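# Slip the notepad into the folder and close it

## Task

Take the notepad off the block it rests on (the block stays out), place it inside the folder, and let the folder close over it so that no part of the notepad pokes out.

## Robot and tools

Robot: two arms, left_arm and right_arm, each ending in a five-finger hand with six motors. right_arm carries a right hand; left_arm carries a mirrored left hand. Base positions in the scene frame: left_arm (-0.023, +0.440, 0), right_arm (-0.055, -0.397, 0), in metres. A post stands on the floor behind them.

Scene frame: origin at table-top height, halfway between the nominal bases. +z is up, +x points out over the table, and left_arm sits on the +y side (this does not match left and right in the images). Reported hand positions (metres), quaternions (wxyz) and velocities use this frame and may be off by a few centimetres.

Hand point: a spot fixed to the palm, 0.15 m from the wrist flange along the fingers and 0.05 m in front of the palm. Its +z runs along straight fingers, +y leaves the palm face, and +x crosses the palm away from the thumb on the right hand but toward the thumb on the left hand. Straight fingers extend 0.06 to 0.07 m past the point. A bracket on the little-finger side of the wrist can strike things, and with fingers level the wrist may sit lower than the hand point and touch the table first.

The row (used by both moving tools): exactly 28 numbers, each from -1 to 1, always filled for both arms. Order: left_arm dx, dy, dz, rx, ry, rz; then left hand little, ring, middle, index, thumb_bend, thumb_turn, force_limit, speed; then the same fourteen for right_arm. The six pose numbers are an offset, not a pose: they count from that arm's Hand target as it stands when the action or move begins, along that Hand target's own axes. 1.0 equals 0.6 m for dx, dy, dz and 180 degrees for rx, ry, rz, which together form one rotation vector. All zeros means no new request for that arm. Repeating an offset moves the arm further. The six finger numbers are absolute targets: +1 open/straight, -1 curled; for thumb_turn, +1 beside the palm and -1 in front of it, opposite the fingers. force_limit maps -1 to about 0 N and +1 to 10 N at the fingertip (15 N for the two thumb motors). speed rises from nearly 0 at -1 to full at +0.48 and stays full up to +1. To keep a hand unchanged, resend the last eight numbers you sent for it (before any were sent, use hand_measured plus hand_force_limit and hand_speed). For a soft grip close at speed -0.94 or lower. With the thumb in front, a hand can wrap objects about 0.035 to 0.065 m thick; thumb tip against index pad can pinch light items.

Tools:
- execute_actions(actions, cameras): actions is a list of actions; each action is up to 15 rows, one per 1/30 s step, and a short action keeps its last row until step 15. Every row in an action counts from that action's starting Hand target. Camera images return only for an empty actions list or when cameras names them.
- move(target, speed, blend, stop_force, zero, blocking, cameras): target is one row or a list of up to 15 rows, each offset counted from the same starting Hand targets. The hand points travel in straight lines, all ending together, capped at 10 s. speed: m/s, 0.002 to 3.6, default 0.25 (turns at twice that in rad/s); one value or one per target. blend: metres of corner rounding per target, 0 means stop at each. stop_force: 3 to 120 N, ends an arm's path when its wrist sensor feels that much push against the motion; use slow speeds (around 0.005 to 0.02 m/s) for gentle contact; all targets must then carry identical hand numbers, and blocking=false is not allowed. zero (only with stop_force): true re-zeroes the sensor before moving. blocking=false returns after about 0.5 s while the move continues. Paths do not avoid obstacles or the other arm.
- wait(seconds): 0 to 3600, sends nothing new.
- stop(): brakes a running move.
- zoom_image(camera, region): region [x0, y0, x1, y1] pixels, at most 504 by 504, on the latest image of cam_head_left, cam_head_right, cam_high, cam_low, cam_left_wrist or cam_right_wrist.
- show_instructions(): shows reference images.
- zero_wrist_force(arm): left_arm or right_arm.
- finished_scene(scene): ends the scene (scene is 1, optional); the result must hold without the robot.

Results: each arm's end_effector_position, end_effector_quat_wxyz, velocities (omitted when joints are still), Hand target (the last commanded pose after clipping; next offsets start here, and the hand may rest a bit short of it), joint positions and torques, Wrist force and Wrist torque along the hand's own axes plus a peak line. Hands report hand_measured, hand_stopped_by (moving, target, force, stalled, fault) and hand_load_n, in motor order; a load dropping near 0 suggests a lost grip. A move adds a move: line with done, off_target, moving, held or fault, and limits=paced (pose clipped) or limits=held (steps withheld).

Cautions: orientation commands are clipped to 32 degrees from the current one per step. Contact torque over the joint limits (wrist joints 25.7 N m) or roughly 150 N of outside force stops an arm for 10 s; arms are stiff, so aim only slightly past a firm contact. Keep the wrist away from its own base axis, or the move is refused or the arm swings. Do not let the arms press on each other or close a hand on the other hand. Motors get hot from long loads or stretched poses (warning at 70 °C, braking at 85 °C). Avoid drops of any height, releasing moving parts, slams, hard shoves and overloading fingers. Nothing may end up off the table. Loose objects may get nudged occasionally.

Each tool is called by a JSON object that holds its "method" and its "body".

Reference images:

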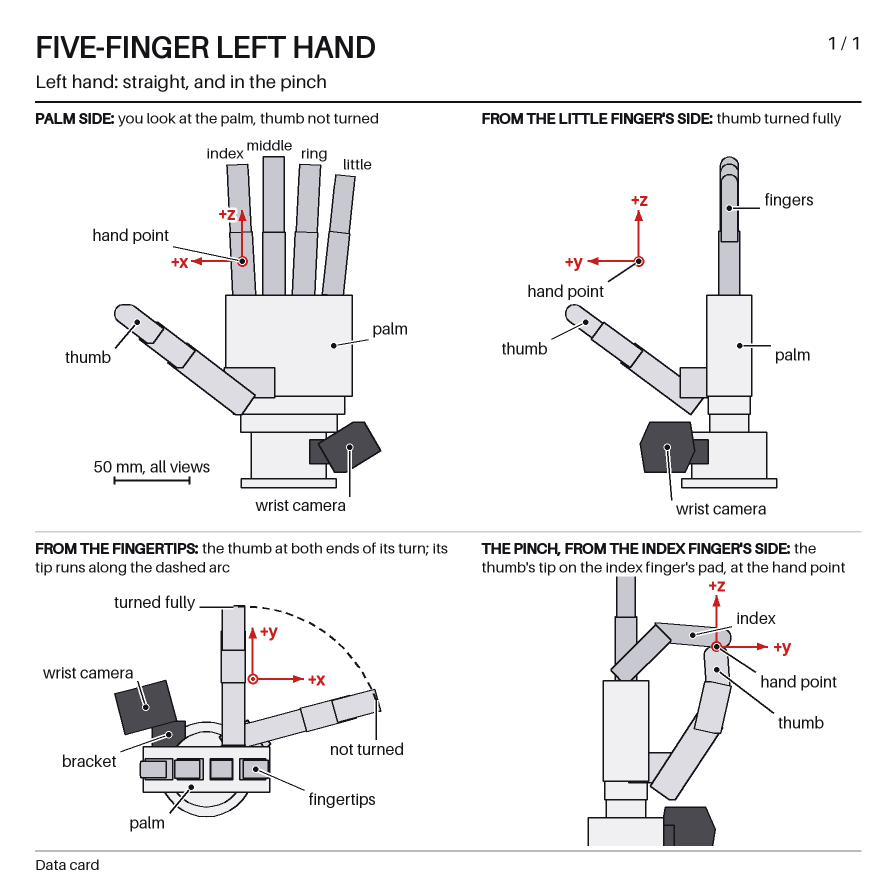

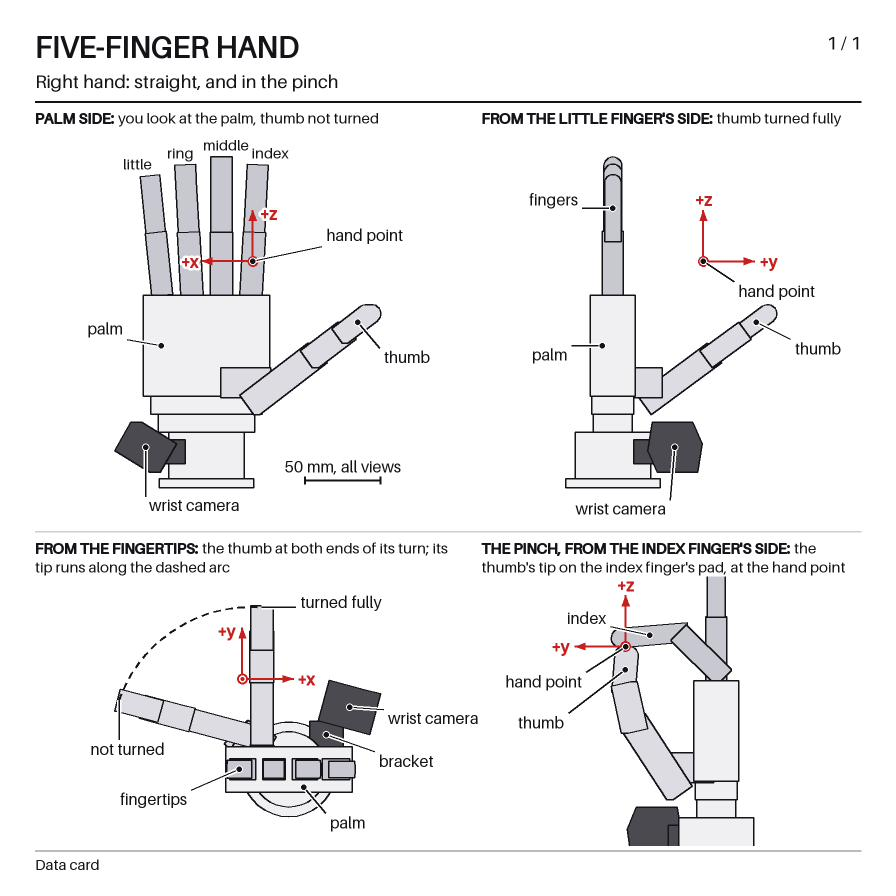

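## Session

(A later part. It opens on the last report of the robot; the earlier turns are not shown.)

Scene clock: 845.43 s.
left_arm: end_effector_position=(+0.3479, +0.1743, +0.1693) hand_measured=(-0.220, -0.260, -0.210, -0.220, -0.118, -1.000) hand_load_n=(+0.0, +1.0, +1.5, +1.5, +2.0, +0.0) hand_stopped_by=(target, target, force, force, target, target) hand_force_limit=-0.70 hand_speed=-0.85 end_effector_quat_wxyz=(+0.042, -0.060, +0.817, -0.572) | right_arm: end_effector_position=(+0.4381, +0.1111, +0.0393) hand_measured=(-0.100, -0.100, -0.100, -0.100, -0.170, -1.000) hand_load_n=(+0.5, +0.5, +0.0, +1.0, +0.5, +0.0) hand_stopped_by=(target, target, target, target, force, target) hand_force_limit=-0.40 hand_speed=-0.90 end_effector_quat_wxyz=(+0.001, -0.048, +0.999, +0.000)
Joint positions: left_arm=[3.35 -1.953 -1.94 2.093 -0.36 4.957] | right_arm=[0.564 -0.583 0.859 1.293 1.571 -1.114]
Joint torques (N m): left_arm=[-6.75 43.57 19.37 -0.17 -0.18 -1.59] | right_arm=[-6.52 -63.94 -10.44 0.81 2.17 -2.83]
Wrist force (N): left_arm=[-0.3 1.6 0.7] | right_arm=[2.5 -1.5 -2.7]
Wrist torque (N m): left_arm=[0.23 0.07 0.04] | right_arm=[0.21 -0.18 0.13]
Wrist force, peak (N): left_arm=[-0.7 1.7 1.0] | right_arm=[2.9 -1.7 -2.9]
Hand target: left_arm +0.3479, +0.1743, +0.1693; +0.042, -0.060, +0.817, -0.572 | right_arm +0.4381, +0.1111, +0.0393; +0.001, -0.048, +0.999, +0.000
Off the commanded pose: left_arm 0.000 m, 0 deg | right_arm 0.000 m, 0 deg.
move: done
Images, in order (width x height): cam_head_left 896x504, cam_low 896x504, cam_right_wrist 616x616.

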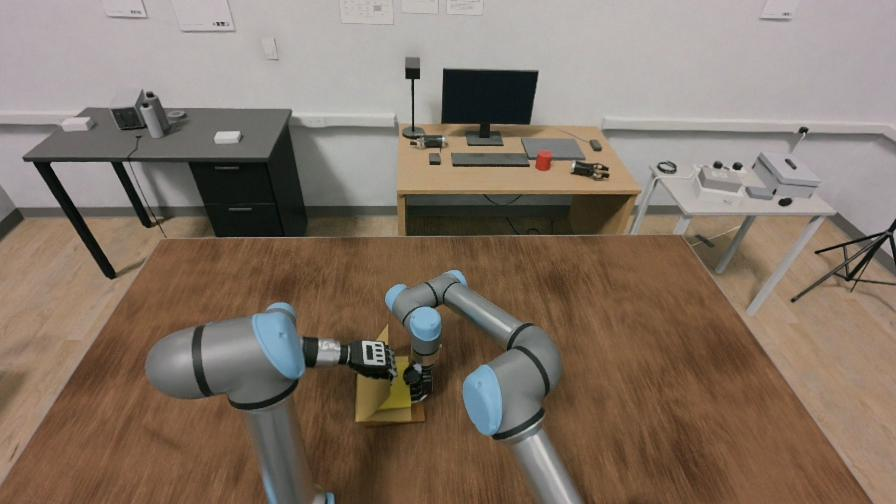

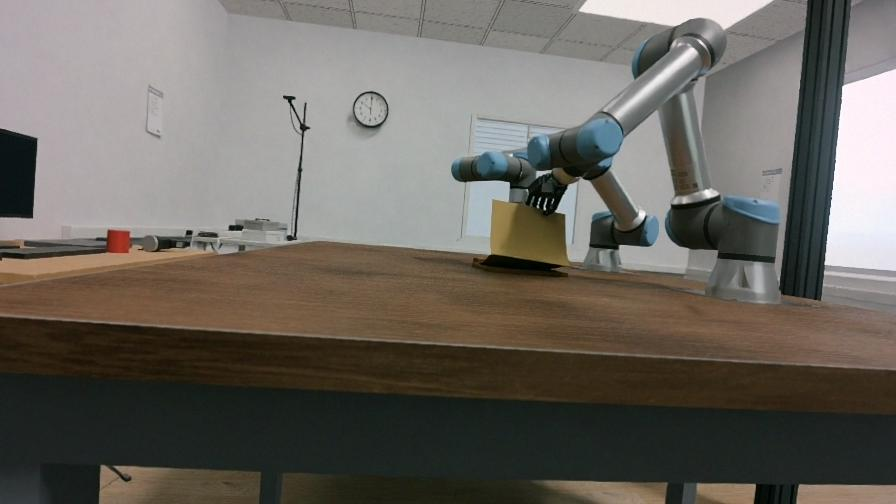

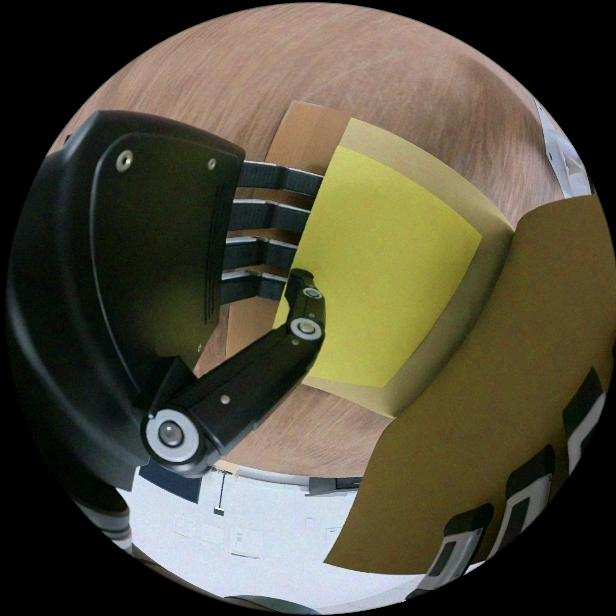

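{"method": "move", "body": {"target": [0,0,0,0,0,0,-0.22,-0.26,-0.26,-0.22,-0.12,-1,-0.7,-0.85,0.0015,-0.0517,0,0,0,0,-0.1,-0.1,-0.1,-0.1,-0.25,-1,-0.4,-0.9], "speed": 0.02}}

{"method": "move", "body": {"target": [0,0,0,0,0,0,-0.22,-0.26,-0.26,-0.22,-0.12,-1,-0.7,-0.85,0,0,0,0,0,0,-0.1,-0.1,-0.1,-0.1,0.6,-1,-0.4,-0.7], "cameras": ["cam_low","cam_right_wrist","cam_head_left"]}}

{"method": "zoom_image", "body": {"camera": "cam_low", "region": [465, 200, 575, 285]}}

{"method": "zoom_image", "body": {"camera": "cam_head_left", "region": [350, 310, 480, 440]}}

Scene clock: 864.50 s.
left_arm: end_effector_position=(+0.3479, +0.1743, +0.1693) hand_measured=(-0.220, -0.260, -0.210, -0.220, -0.118, -1.000) hand_load_n=(+0.0, +0.5, +1.5, +1.5, +2.0, +0.0) hand_stopped_by=(target, target, force, force, target, target) hand_force_limit=-0.70 hand_speed=-0.85 end_effector_quat_wxyz=(+0.042, -0.060, +0.817, -0.572) | right_arm: end_effector_position=(+0.4403, +0.0800, +0.0394) hand_measured=(-0.100, -0.100, -0.100, -0.100, -0.170, -1.000) hand_load_n=(+0.0, +0.5, +0.0, +0.5, +0.5, +0.0) hand_stopped_by=(target, target, target, target, force, target) hand_force_limit=-0.40 hand_speed=-0.90 end_effector_quat_wxyz=(+0.001, -0.048, +0.999, +0.000)
Joint positions: left_arm=[3.35 -1.953 -1.94 2.093 -0.36 4.957] | right_arm=[0.519 -0.64 0.968 1.241 1.571 -1.159]
Joint torques (N m): left_arm=[-5.92 43.15 17.67 -0.44 0.02 -1.42] | right_arm=[7.01 -40.68 -23.85 3.55 -1.55 0.63]
Wrist force (N): left_arm=[-0.3 1.0 0.5] | right_arm=[2.5 -1.0 -2.4]
Wrist torque (N m): left_arm=[0.18 0.08 0.05] | right_arm=[0.26 -0.19 0.31]
Wrist force, peak (N): left_arm=[-0.7 2.0 1.0] | right_arm=[2.8 -1.8 -2.8]
Hand target: left_arm +0.3479, +0.1743, +0.1693; +0.042, -0.060, +0.817, -0.572 | right_arm +0.4402, +0.0801, +0.0393; +0.001, -0.048, +0.999, +0.000
Off the commanded pose: left_arm 0.000 m, 0 deg | right_arm 0.000 m, 0 deg.
move: done

Scene clock: 866.57 s.
left_arm: end_effector_position=(+0.3479, +0.1743, +0.1693) hand_measured=(-0.220, -0.260, -0.210, -0.220, -0.118, -1.000) hand_load_n=(+0.0, +0.5, +1.5, +1.5, +1.5, +0.0) hand_stopped_by=(target, target, force, force, target, target) hand_force_limit=-0.70 hand_speed=-0.85 end_effector_quat_wxyz=(+0.042, -0.060, +0.817, -0.572) | right_arm: end_effector_position=(+0.4402, +0.0801, +0.0393) hand_measured=(-0.100, -0.100, -0.100, -0.100, +0.600, -1.000) hand_load_n=(+0.0, +0.0, +0.0, +0.0, +0.0, +0.0) hand_stopped_by=(target, target, target, target, target, target) hand_force_limit=-0.40 hand_speed=-0.70 end_effector_quat_wxyz=(+0.001, -0.048, +0.999, +0.000)
Joint positions: left_arm=[3.35 -1.953 -1.94 2.093 -0.36 4.957] | right_arm=[0.519 -0.64 0.968 1.241 1.571 -1.159]
Joint torques (N m): left_arm=[-5.29 42.79 17.58 -0.57 -0.01 -1.3] | right_arm=[6.67 -37.81 -24.61 3.73 -1.55 2.39]
Wrist force (N): left_arm=[-0.5 1.5 0.9] | right_arm=[2.2 -1.4 -2.7]
Wrist torque (N m): left_arm=[0.23 0.14 0.00] | right_arm=[0.21 -0.15 0.27]
Wrist force, peak (N): left_arm=[-0.5 1.7 1.1] | right_arm=[2.6 -1.7 -2.8]
Hand target: left_arm +0.3479, +0.1743, +0.1693; +0.042, -0.060, +0.817, -0.572 | right_arm +0.4402, +0.0801, +0.0393; +0.001, -0.048, +0.999, +0.000
Off the commanded pose: left_arm 0.000 m, 0 deg | right_arm 0.000 m, 0 deg.
move: done
Images, in order (width x height): cam_head_left 896x504, cam_low 896x504, cam_right_wrist 616x616.

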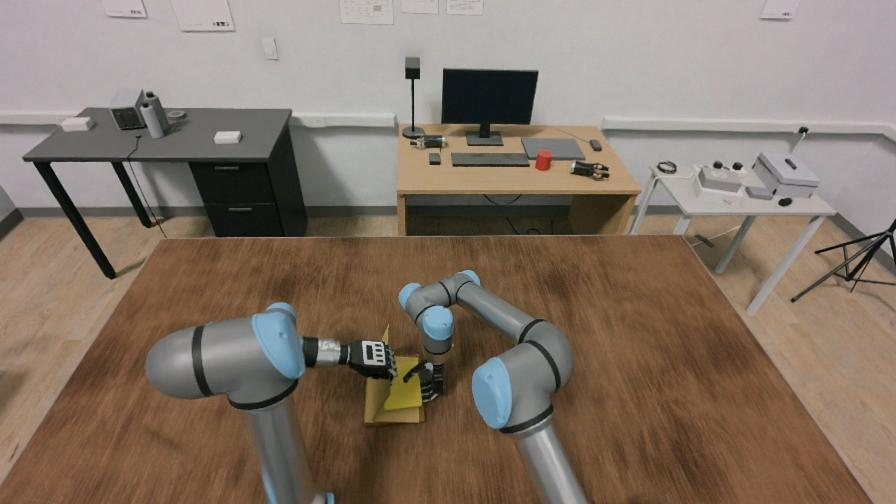

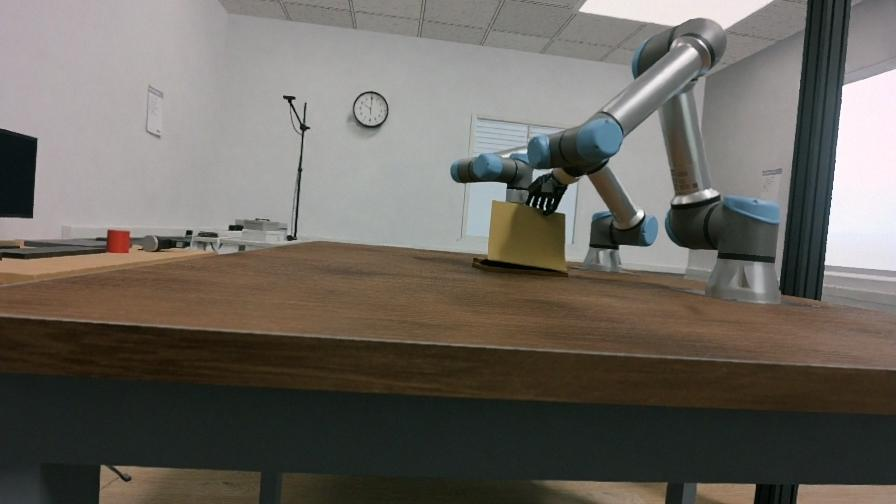

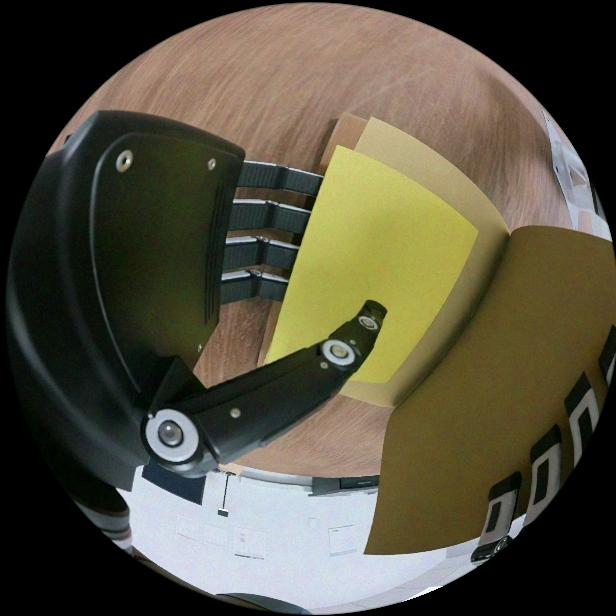

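Scaled by 4.582.

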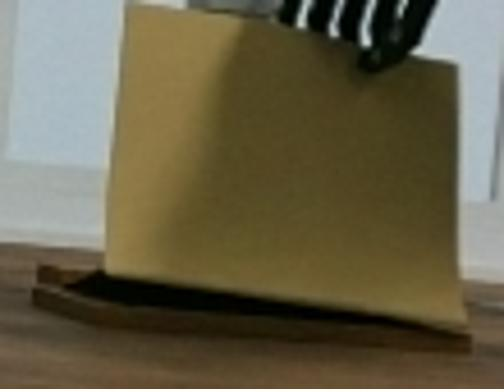

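Scaled by 3.877.

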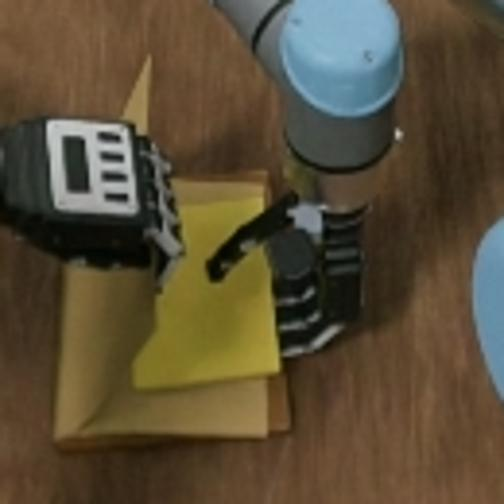

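{"method": "move", "body": {"target": [0,0,0,0,0,0,-0.22,-0.26,-0.26,-0.22,-0.12,-1,-0.7,-0.85,0.0048,-0.0498,0,0,0,0,-0.1,-0.1,-0.1,-0.1,0.6,-1,-0.4,-0.7], "speed": 0.02, "cameras": ["cam_low","cam_right_wrist","cam_head_left"]}}

{"method": "zoom_image", "body": {"camera": "cam_low", "region": [465, 200, 575, 285]}}

{"method": "zoom_image", "body": {"camera": "cam_head_left", "region": [350, 310, 480, 440]}}

Scene clock: 870.83 s.
left_arm: end_effector_position=(+0.3479, +0.1743, +0.1693) hand_measured=(-0.220, -0.260, -0.210, -0.220, -0.118, -1.000) hand_load_n=(+0.0, +1.0, +1.5, +1.5, +1.5, +0.0) hand_stopped_by=(target, target, force, force, target, target) hand_force_limit=-0.70 hand_speed=-0.85 end_effector_quat_wxyz=(+0.042, -0.060, +0.817, -0.572) | right_arm: end_effector_position=(+0.4402, +0.0500, +0.0393) hand_measured=(-0.100, -0.100, -0.100, -0.100, +0.600, -1.000) hand_load_n=(+0.0, +0.5, +0.0, +0.0, +0.0, +0.0) hand_stopped_by=(target, target, target, target, target, target) hand_force_limit=-0.40 hand_speed=-0.70 end_effector_quat_wxyz=(+0.001, -0.048, +0.999, +0.000)
Joint positions: left_arm=[3.35 -1.953 -1.94 2.093 -0.36 4.957] | right_arm=[0.475 -0.691 1.067 1.194 1.571 -1.203]
Joint torques (N m): left_arm=[-5.32 41.77 16.23 -0.82 0.2 -1.14] | right_arm=[7.18 -39.42 -24.66 3.15 -1.63 -0.05]
Wrist force (N): left_arm=[-0.2 1.2 1.1] | right_arm=[2.1 -1.2 -2.2]
Wrist torque (N m): left_arm=[0.19 0.11 0.03] | right_arm=[0.23 -0.16 0.31]
Wrist force, peak (N): left_arm=[-0.4 1.4 1.4] | right_arm=[2.7 -1.1 -2.8]
Hand target: left_arm +0.3479, +0.1743, +0.1693; +0.042, -0.060, +0.817, -0.572 | right_arm +0.4402, +0.0501, +0.0392; +0.001, -0.048, +0.999, +0.000
Off the commanded pose: left_arm 0.000 m, 0 deg | right_arm 0.000 m, 0 deg.
move: done
Images, in order (width x height): cam_head_left 896x504, cam_low 896x504, cam_right_wrist 616x616.

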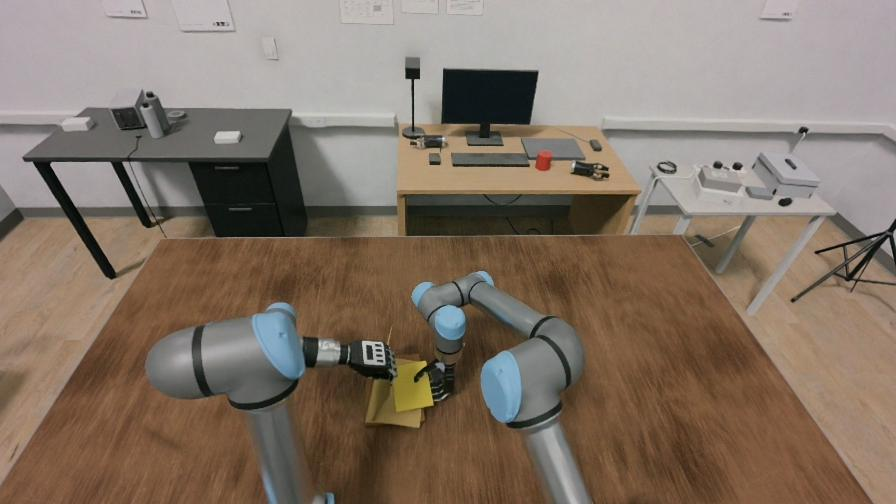

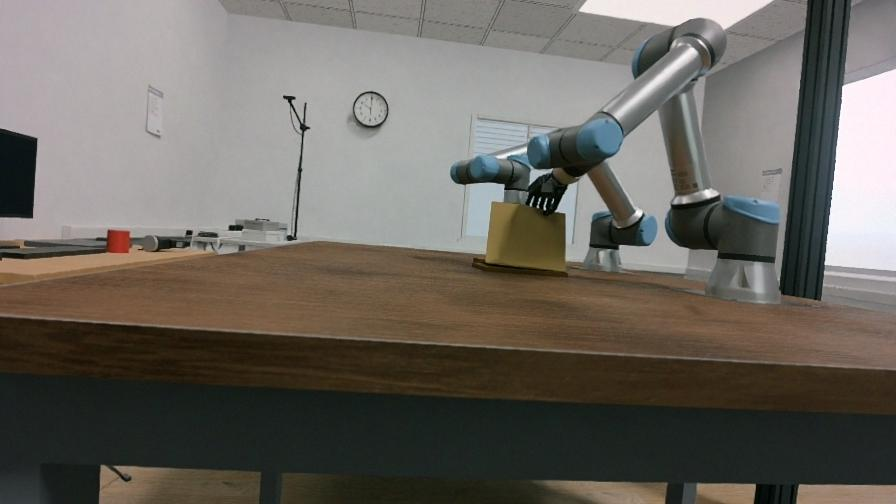

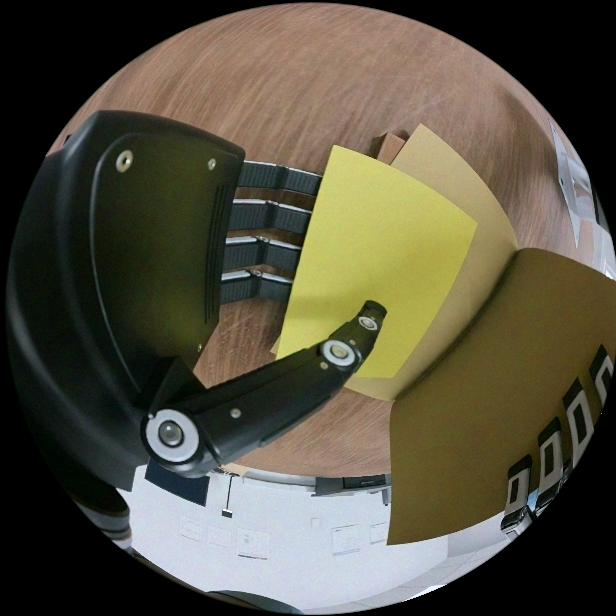

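Scaled by 4.582.

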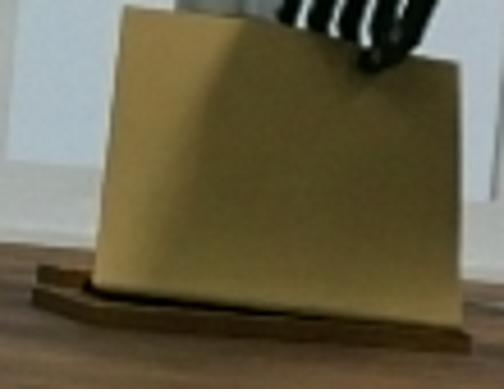

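Scaled by 3.877.

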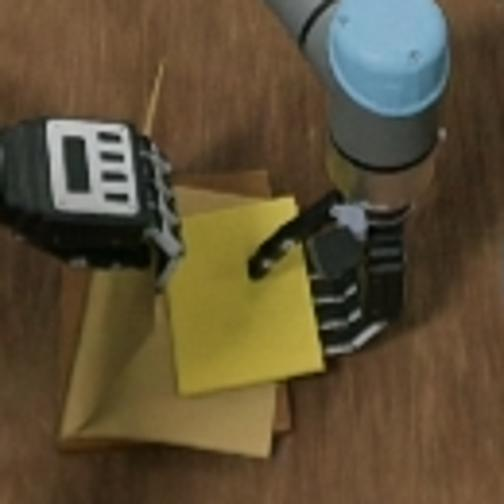

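{"method": "move", "body": {"target": [0,0,0,0,0,0,-0.22,-0.26,-0.26,-0.22,-0.12,-1,-0.7,-0.85,0,0,0.0308,0,0,0,-0.1,-0.1,-0.1,-0.1,0.6,-1,-0.4,-0.7], "speed": 0.01, "stop_force": 3, "cameras": ["cam_low","cam_right_wrist","cam_head_left"]}}

{"method": "zoom_image", "body": {"camera": "cam_low", "region": [465, 200, 575, 285]}}

{"method": "zoom_image", "body": {"camera": "cam_head_left", "region": [350, 310, 480, 440]}}

Scene clock: 903.97 s.
left_arm: end_effector_position=(+0.3479, +0.1743, +0.1693) hand_measured=(-0.220, -0.260, -0.210, -0.220, -0.118, -1.000) hand_load_n=(+0.0, +1.0, +1.5, +1.5, +1.5, +0.0) hand_stopped_by=(target, target, force, force, target, target) hand_force_limit=-0.70 hand_speed=-0.85 end_effector_quat_wxyz=(+0.042, -0.060, +0.817, -0.572) | right_arm: end_effector_position=(+0.4402, +0.0501, +0.0316) hand_measured=(-0.100, -0.100, -0.100, -0.100, +0.600, -1.000) hand_load_n=(+0.0, +0.0, -3.5, +0.0, +0.0, +0.0) hand_stopped_by=(target, target, target, target, target, target) hand_force_limit=-0.40 hand_speed=-0.70 end_effector_quat_wxyz=(+0.001, -0.048, +0.999, +0.000)
Joint positions: left_arm=[3.35 -1.953 -1.94 2.093 -0.36 4.957] | right_arm=[0.475 -0.684 1.073 1.18 1.571 -1.203]
Joint torques (N m): left_arm=[-4.43 40.51 15.38 -1.18 0.49 -0.92] | right_arm=[6.24 -58.04 -24.1 3.87 -1.16 2.37]
Wrist force (N): left_arm=[-0.5 1.6 0.9] | right_arm=[1.9 -2.4 -5.6]
Wrist torque (N m): left_arm=[0.25 0.14 0.00] | right_arm=[0.26 -0.08 0.27]
Wrist force, peak (N): left_arm=[-0.4 1.5 1.1] | right_arm=[2.1 -4.0 -6.7]
Hand target: left_arm +0.3479, +0.1743, +0.1693; +0.042, -0.060, +0.817, -0.572 | right_arm +0.4402, +0.0501, +0.0316; +0.001, -0.048, +0.999, +0.000 (not the last commanded pose)
Off the commanded pose: left_arm 0.000 m, 0 deg | right_arm 0.011 m, 0 deg.
move: contact (right_arm)
Images, in order (width x height): cam_head_left 896x504, cam_low 896x504, cam_right_wrist 616x616.

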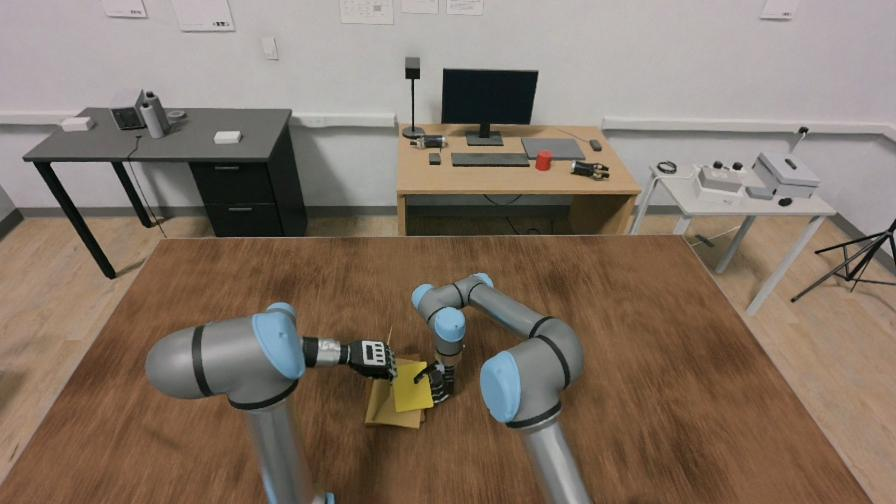

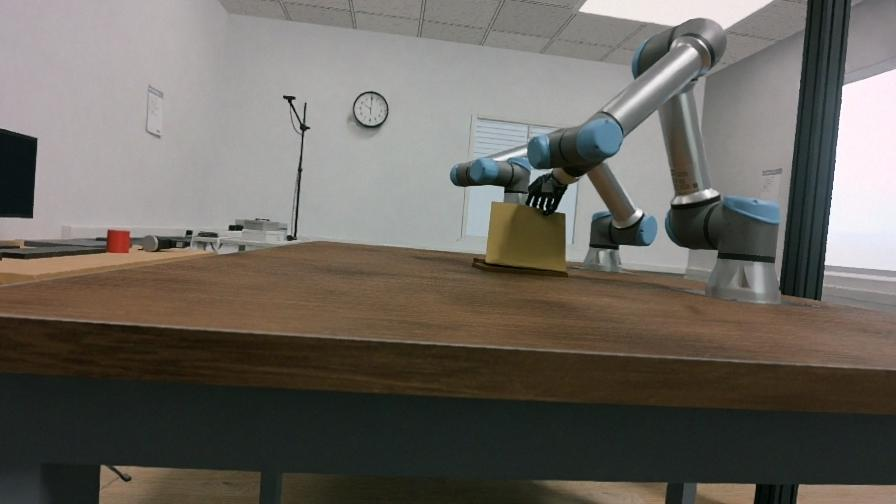

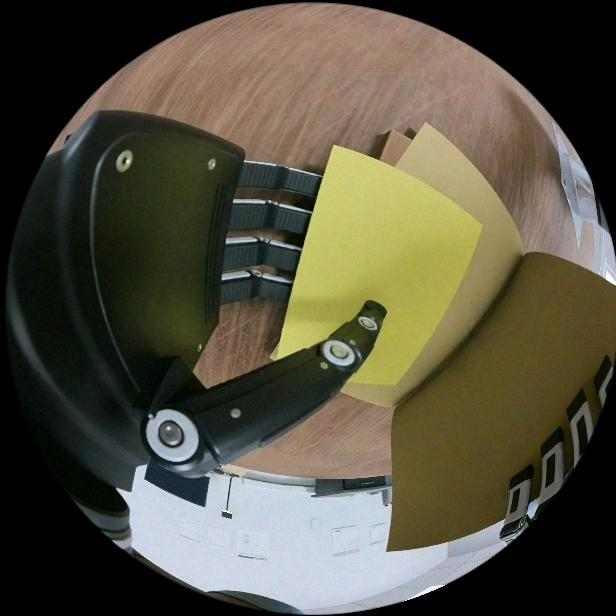

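Scaled by 4.582.

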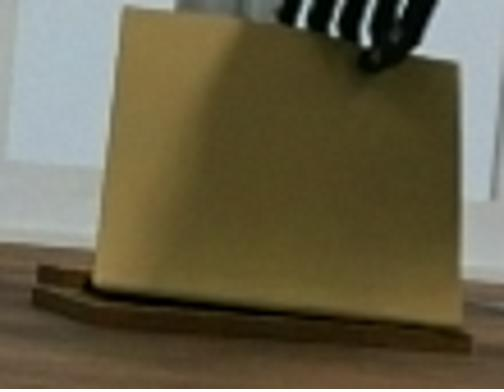

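Scaled by 3.877.

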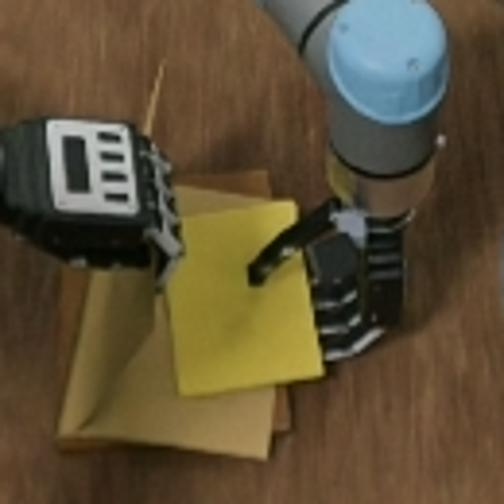

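{"method": "move", "body": {"target": [[0,0,0,0,0,0,-0.22,-0.26,-0.26,-0.22,-0.12,-1,-0.7,-0.85,0,0,-0.014,0,0,0,-0.1,-0.1,-0.1,-0.1,0.6,-1,-0.4,-0.7],[0,0,0,0,0,0,-0.22,-0.26,-0.26,-0.22,-0.12,-1,-0.7,-0.85,0.0029,-0.03,-0.014,0,0,0,-0.1,-0.1,-0.1,-0.1,0.6,-1,-0.4,-0.7]], "speed": 0.02}}

{"method": "move", "body": {"target": [0,0,0,0,0,0,-0.22,-0.26,-0.26,-0.22,-0.12,-1,-0.7,-0.85,0,0,0.0308,0,0,0,-0.1,-0.1,-0.1,-0.1,0.6,-1,-0.4,-0.7], "speed": 0.008, "stop_force": 3, "cameras": ["cam_low","cam_right_wrist","cam_head_left"]}}

{"method": "zoom_image", "body": {"camera": "cam_low", "region": [465, 200, 575, 285]}}

{"method": "zoom_image", "body": {"camera": "cam_head_left", "region": [350, 310, 480, 440]}}

Scene clock: 912.00 s.
left_arm: end_effector_position=(+0.3479, +0.1743, +0.1693) hand_measured=(-0.220, -0.260, -0.210, -0.220, -0.118, -1.000) hand_load_n=(+0.0, +1.0, +1.5, +1.5, +1.5, +0.0) hand_stopped_by=(target, target, force, force, target, target) hand_force_limit=-0.70 hand_speed=-0.85 end_effector_quat_wxyz=(+0.042, -0.060, +0.817, -0.572) | right_arm: end_effector_position=(+0.4402, +0.0319, +0.0400) hand_measured=(-0.100, -0.100, -0.100, -0.100, +0.600, -1.000) hand_load_n=(+0.5, +0.5, +0.0, +0.0, +0.0, +0.0) hand_stopped_by=(target, target, target, target, target, target) hand_force_limit=-0.40 hand_speed=-0.70 end_effector_quat_wxyz=(+0.001, -0.048, +0.999, +0.000)
Joint positions: left_arm=[3.35 -1.953 -1.94 2.093 -0.36 4.957] | right_arm=[0.447 -0.721 1.12 1.17 1.571 -1.231]
Joint torques (N m): left_arm=[-3.18 39.95 14.67 -1.45 0.7 -0.59] | right_arm=[6.47 -39.88 -25.07 3.3 -2.04 0.34]
Wrist force (N): left_arm=[-0.4 1.1 1.0] | right_arm=[2.1 -1.3 -2.5]
Wrist torque (N m): left_arm=[0.17 0.13 0.01] | right_arm=[0.21 -0.15 0.31]
Wrist force, peak (N): left_arm=[-0.4 1.6 1.3] | right_arm=[2.0 -2.6 -5.9]
Hand target: left_arm +0.3479, +0.1743, +0.1693; +0.042, -0.060, +0.817, -0.572 | right_arm +0.4402, +0.0320, +0.0400; +0.001, -0.048, +0.999, +0.000
Off the commanded pose: left_arm 0.000 m, 0 deg | right_arm 0.000 m, 0 deg.
move: done

Scene clock: 914.93 s.
left_arm: end_effector_position=(+0.3479, +0.1743, +0.1693) hand_measured=(-0.220, -0.260, -0.210, -0.220, -0.118, -1.000) hand_load_n=(+0.0, +0.5, +1.5, +1.5, +1.5, +0.0) hand_stopped_by=(target, target, force, force, target, target) hand_force_limit=-0.70 hand_speed=-0.85 end_effector_quat_wxyz=(+0.042, -0.060, +0.817, -0.572) | right_arm: end_effector_position=(+0.4402, +0.0320, +0.0214) hand_measured=(-0.100, -0.100, -0.100, -0.100, +0.600, -1.000) hand_load_n=(+0.0, +0.0, +0.0, +0.0, -0.5, +0.0) hand_stopped_by=(target, target, target, target, target, target) hand_force_limit=-0.40 hand_speed=-0.70 end_effector_quat_wxyz=(+0.001, -0.048, +0.999, +0.000)
Joint positions: left_arm=[3.35 -1.953 -1.94 2.093 -0.36 4.957] | right_arm=[0.448 -0.701 1.134 1.136 1.571 -1.23]
Joint torques (N m): left_arm=[-3.35 39.52 14.19 -1.61 0.75 -0.49] | right_arm=[6.26 -49.84 -16.14 3.54 -1.25 2.36]
Wrist force (N): left_arm=[-0.4 1.1 1.0] | right_arm=[2.2 -1.5 -3.0]
Wrist torque (N m): left_arm=[0.18 0.14 0.01] | right_arm=[0.22 -0.14 0.30]
Wrist force, peak (N): left_arm=[-0.3 1.4 1.4] | right_arm=[2.4 -1.6 -2.9]
Hand target: left_arm +0.3479, +0.1743, +0.1693; +0.042, -0.060, +0.817, -0.572 | right_arm +0.4402, +0.0320, +0.0215; +0.001, -0.048, +0.999, +0.000
Off the commanded pose: left_arm 0.000 m, 0 deg | right_arm 0.000 m, 0 deg.
move: done
Images, in order (width x height): cam_head_left 896x504, cam_low 896x504, cam_right_wrist 616x616.

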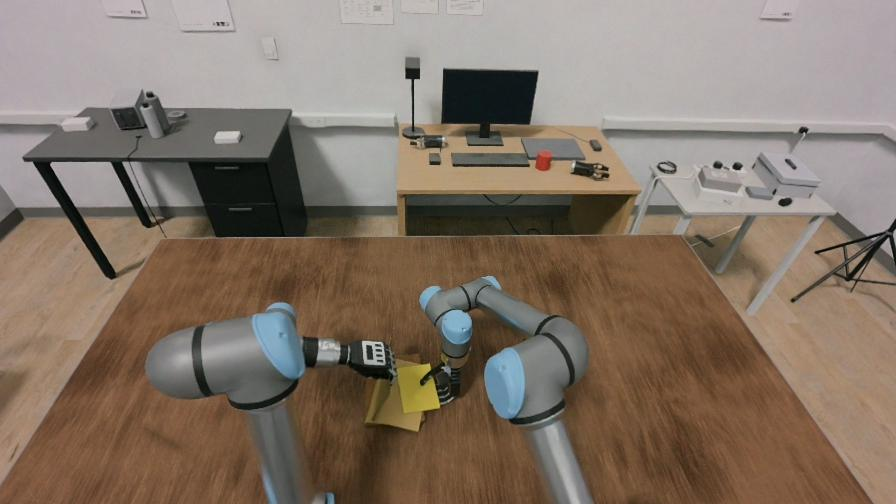

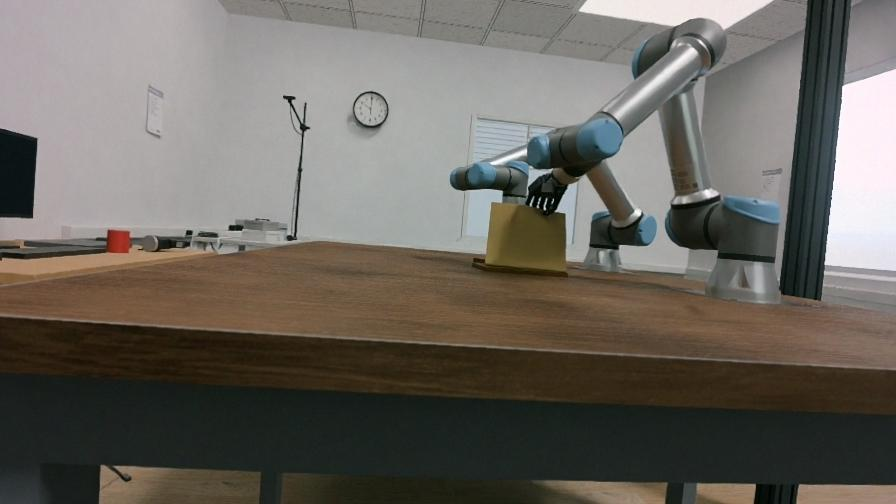

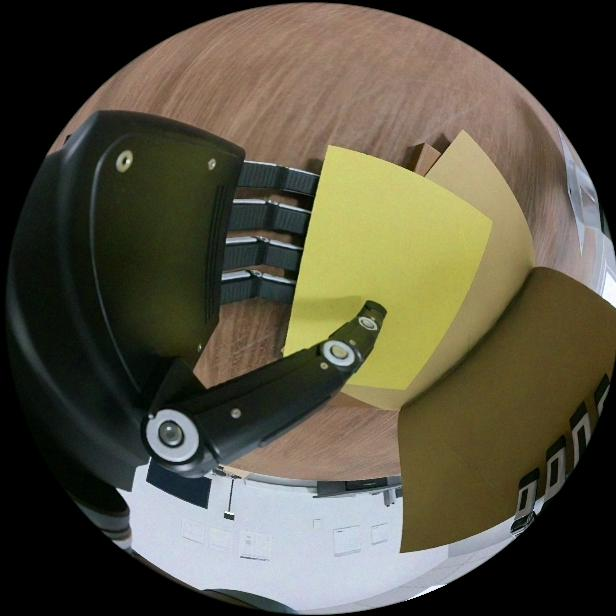

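Scaled by 4.582.

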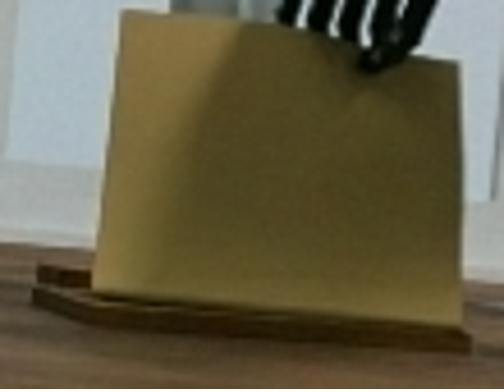

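Scaled by 3.877.

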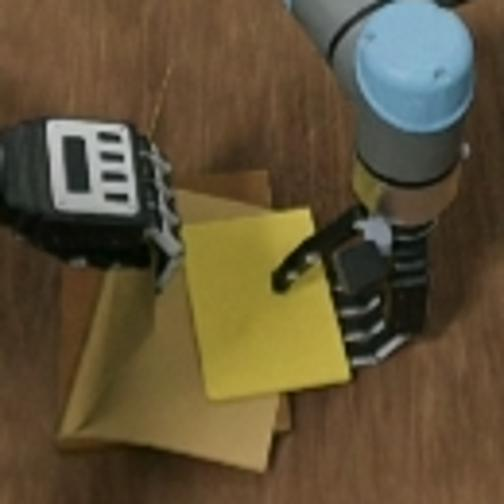

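{"method": "move", "body": {"target": [[0,0,0,0,0,0,-0.22,-0.26,-0.26,-0.22,-0.12,-1,-0.7,-0.85,0,0,0.0017,0,0,0,-0.1,-0.1,-0.1,-0.1,0.6,-1,-0.4,-0.7],[0,0,0,0,0,0,-0.22,-0.26,-0.26,-0.22,-0.12,-1,-0.7,-0.85,0.0058,-0.06,0.0017,0,0,0,-0.1,-0.1,-0.1,-0.1,0.6,-1,-0.4,-0.7]], "speed": 0.015, "blend": 0.001, "cameras": ["cam_low","cam_right_wrist","cam_head_left","cam_head_right"]}}

{"method": "zoom_image", "body": {"camera": "cam_low", "region": [465, 200, 575, 285]}}

{"method": "zoom_image", "body": {"camera": "cam_head_left", "region": [350, 310, 480, 440]}}

Scene clock: 923.30 s.
left_arm: end_effector_position=(+0.3479, +0.1743, +0.1693) hand_measured=(-0.220, -0.260, -0.210, -0.220, -0.118, -1.000) hand_load_n=(+0.0, +1.0, +1.5, +1.5, +1.5, +0.0) hand_stopped_by=(target, target, force, force, target, target) hand_force_limit=-0.70 hand_speed=-0.85 end_effector_quat_wxyz=(+0.042, -0.060, +0.817, -0.572) | right_arm: end_effector_position=(+0.4402, -0.0043, +0.0205) hand_measured=(-0.100, -0.100, -0.100, -0.100, +0.600, -1.000) hand_load_n=(+0.0, +0.0, -0.5, +0.0, +0.0, +0.0) hand_stopped_by=(target, target, target, target, target, target) hand_force_limit=-0.40 hand_speed=-0.70 end_effector_quat_wxyz=(+0.001, -0.048, +0.999, +0.000)
Joint positions: left_arm=[3.35 -1.953 -1.94 2.093 -0.36 4.957] | right_arm=[0.389 -0.75 1.231 1.088 1.571 -1.289]
Joint torques (N m): left_arm=[-2.29 38.01 13.19 -1.98 0.93 -0.22] | right_arm=[4.71 -43.86 -20.09 2.48 -1.82 -0.47]
Wrist force (N): left_arm=[-0.5 0.9 1.0] | right_arm=[2.6 -1.3 -3.1]
Wrist torque (N m): left_arm=[0.15 0.16 0.01] | right_arm=[0.19 -0.20 0.33]
Wrist force, peak (N): left_arm=[-0.4 1.4 1.2] | right_arm=[2.2 -1.7 -3.2]
Hand target: left_arm +0.3479, +0.1743, +0.1693; +0.042, -0.060, +0.817, -0.572 | right_arm +0.4402, -0.0042, +0.0204; +0.001, -0.048, +0.999, +0.000
Off the commanded pose: left_arm 0.000 m, 0 deg | right_arm 0.000 m, 0 deg.
move: done; blend cut to 0.0005 m at target 1
Images, in order (width x height): cam_head_left 896x504, cam_head_right 896x504, cam_low 896x504, cam_right_wrist 616x616.

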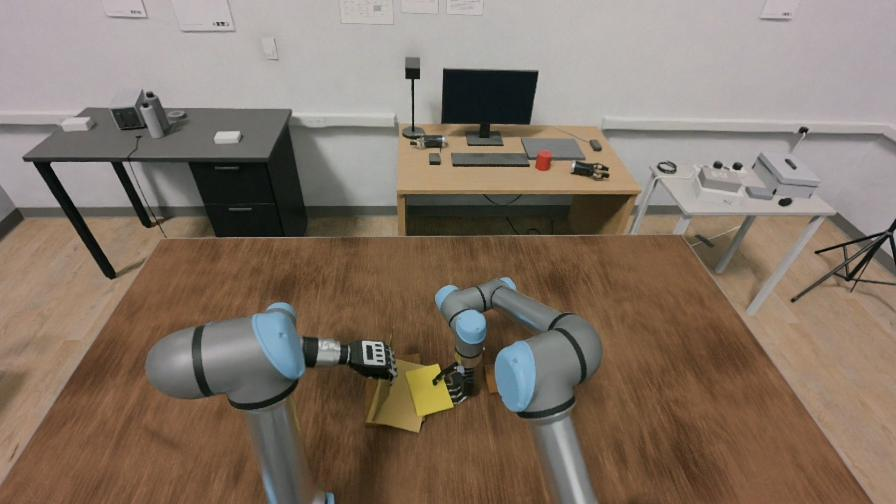

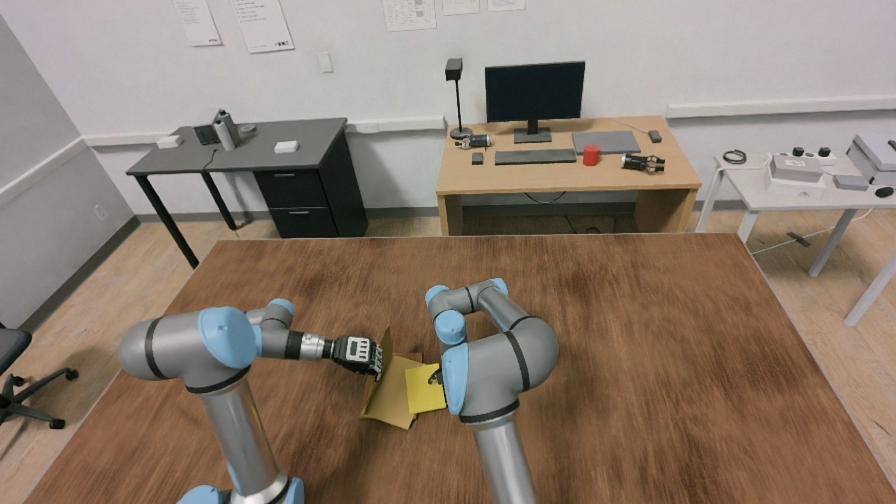

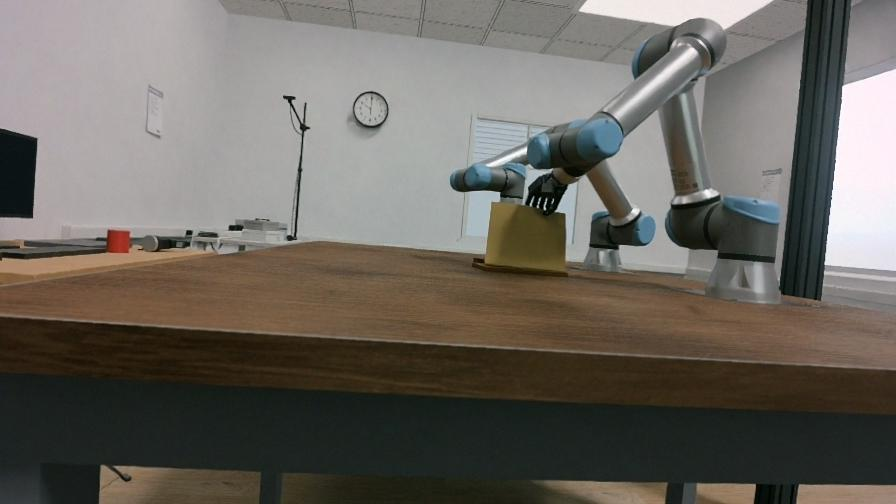

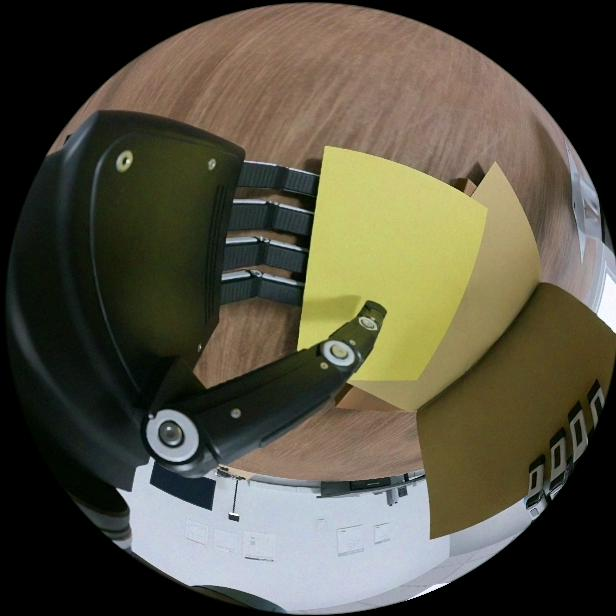

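Scaled by 4.582.

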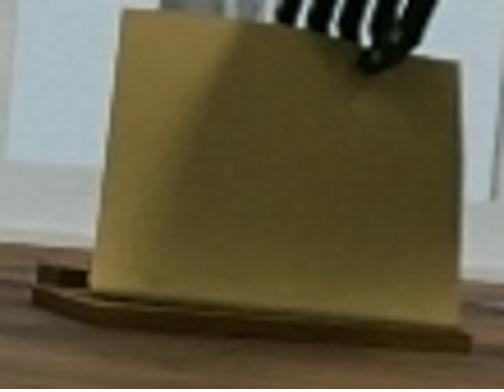

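Scaled by 3.877.

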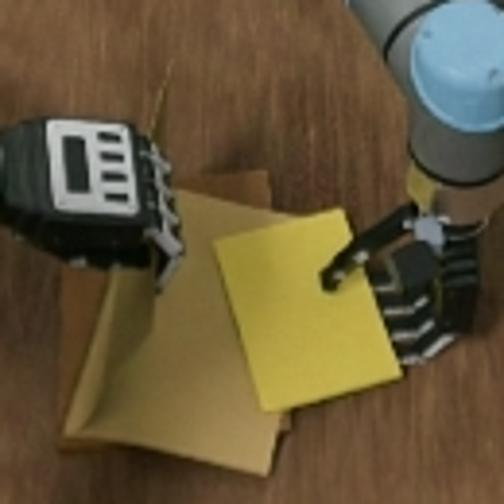

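{"method": "zoom_image", "body": {"camera": "cam_head_right", "region": [380, 300, 560, 440]}}

{"method": "zoom_image", "body": {"camera": "cam_head_left", "region": [400, 310, 560, 440]}}

Scaled by 2.800.

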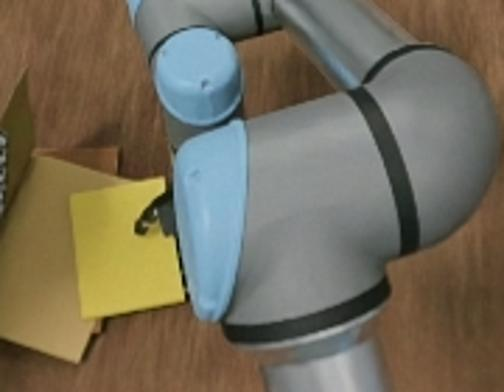

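Scaled by 3.150.

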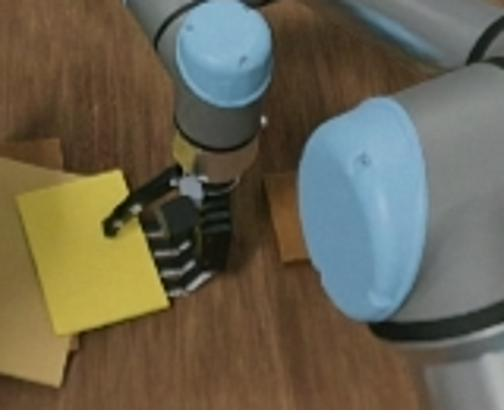

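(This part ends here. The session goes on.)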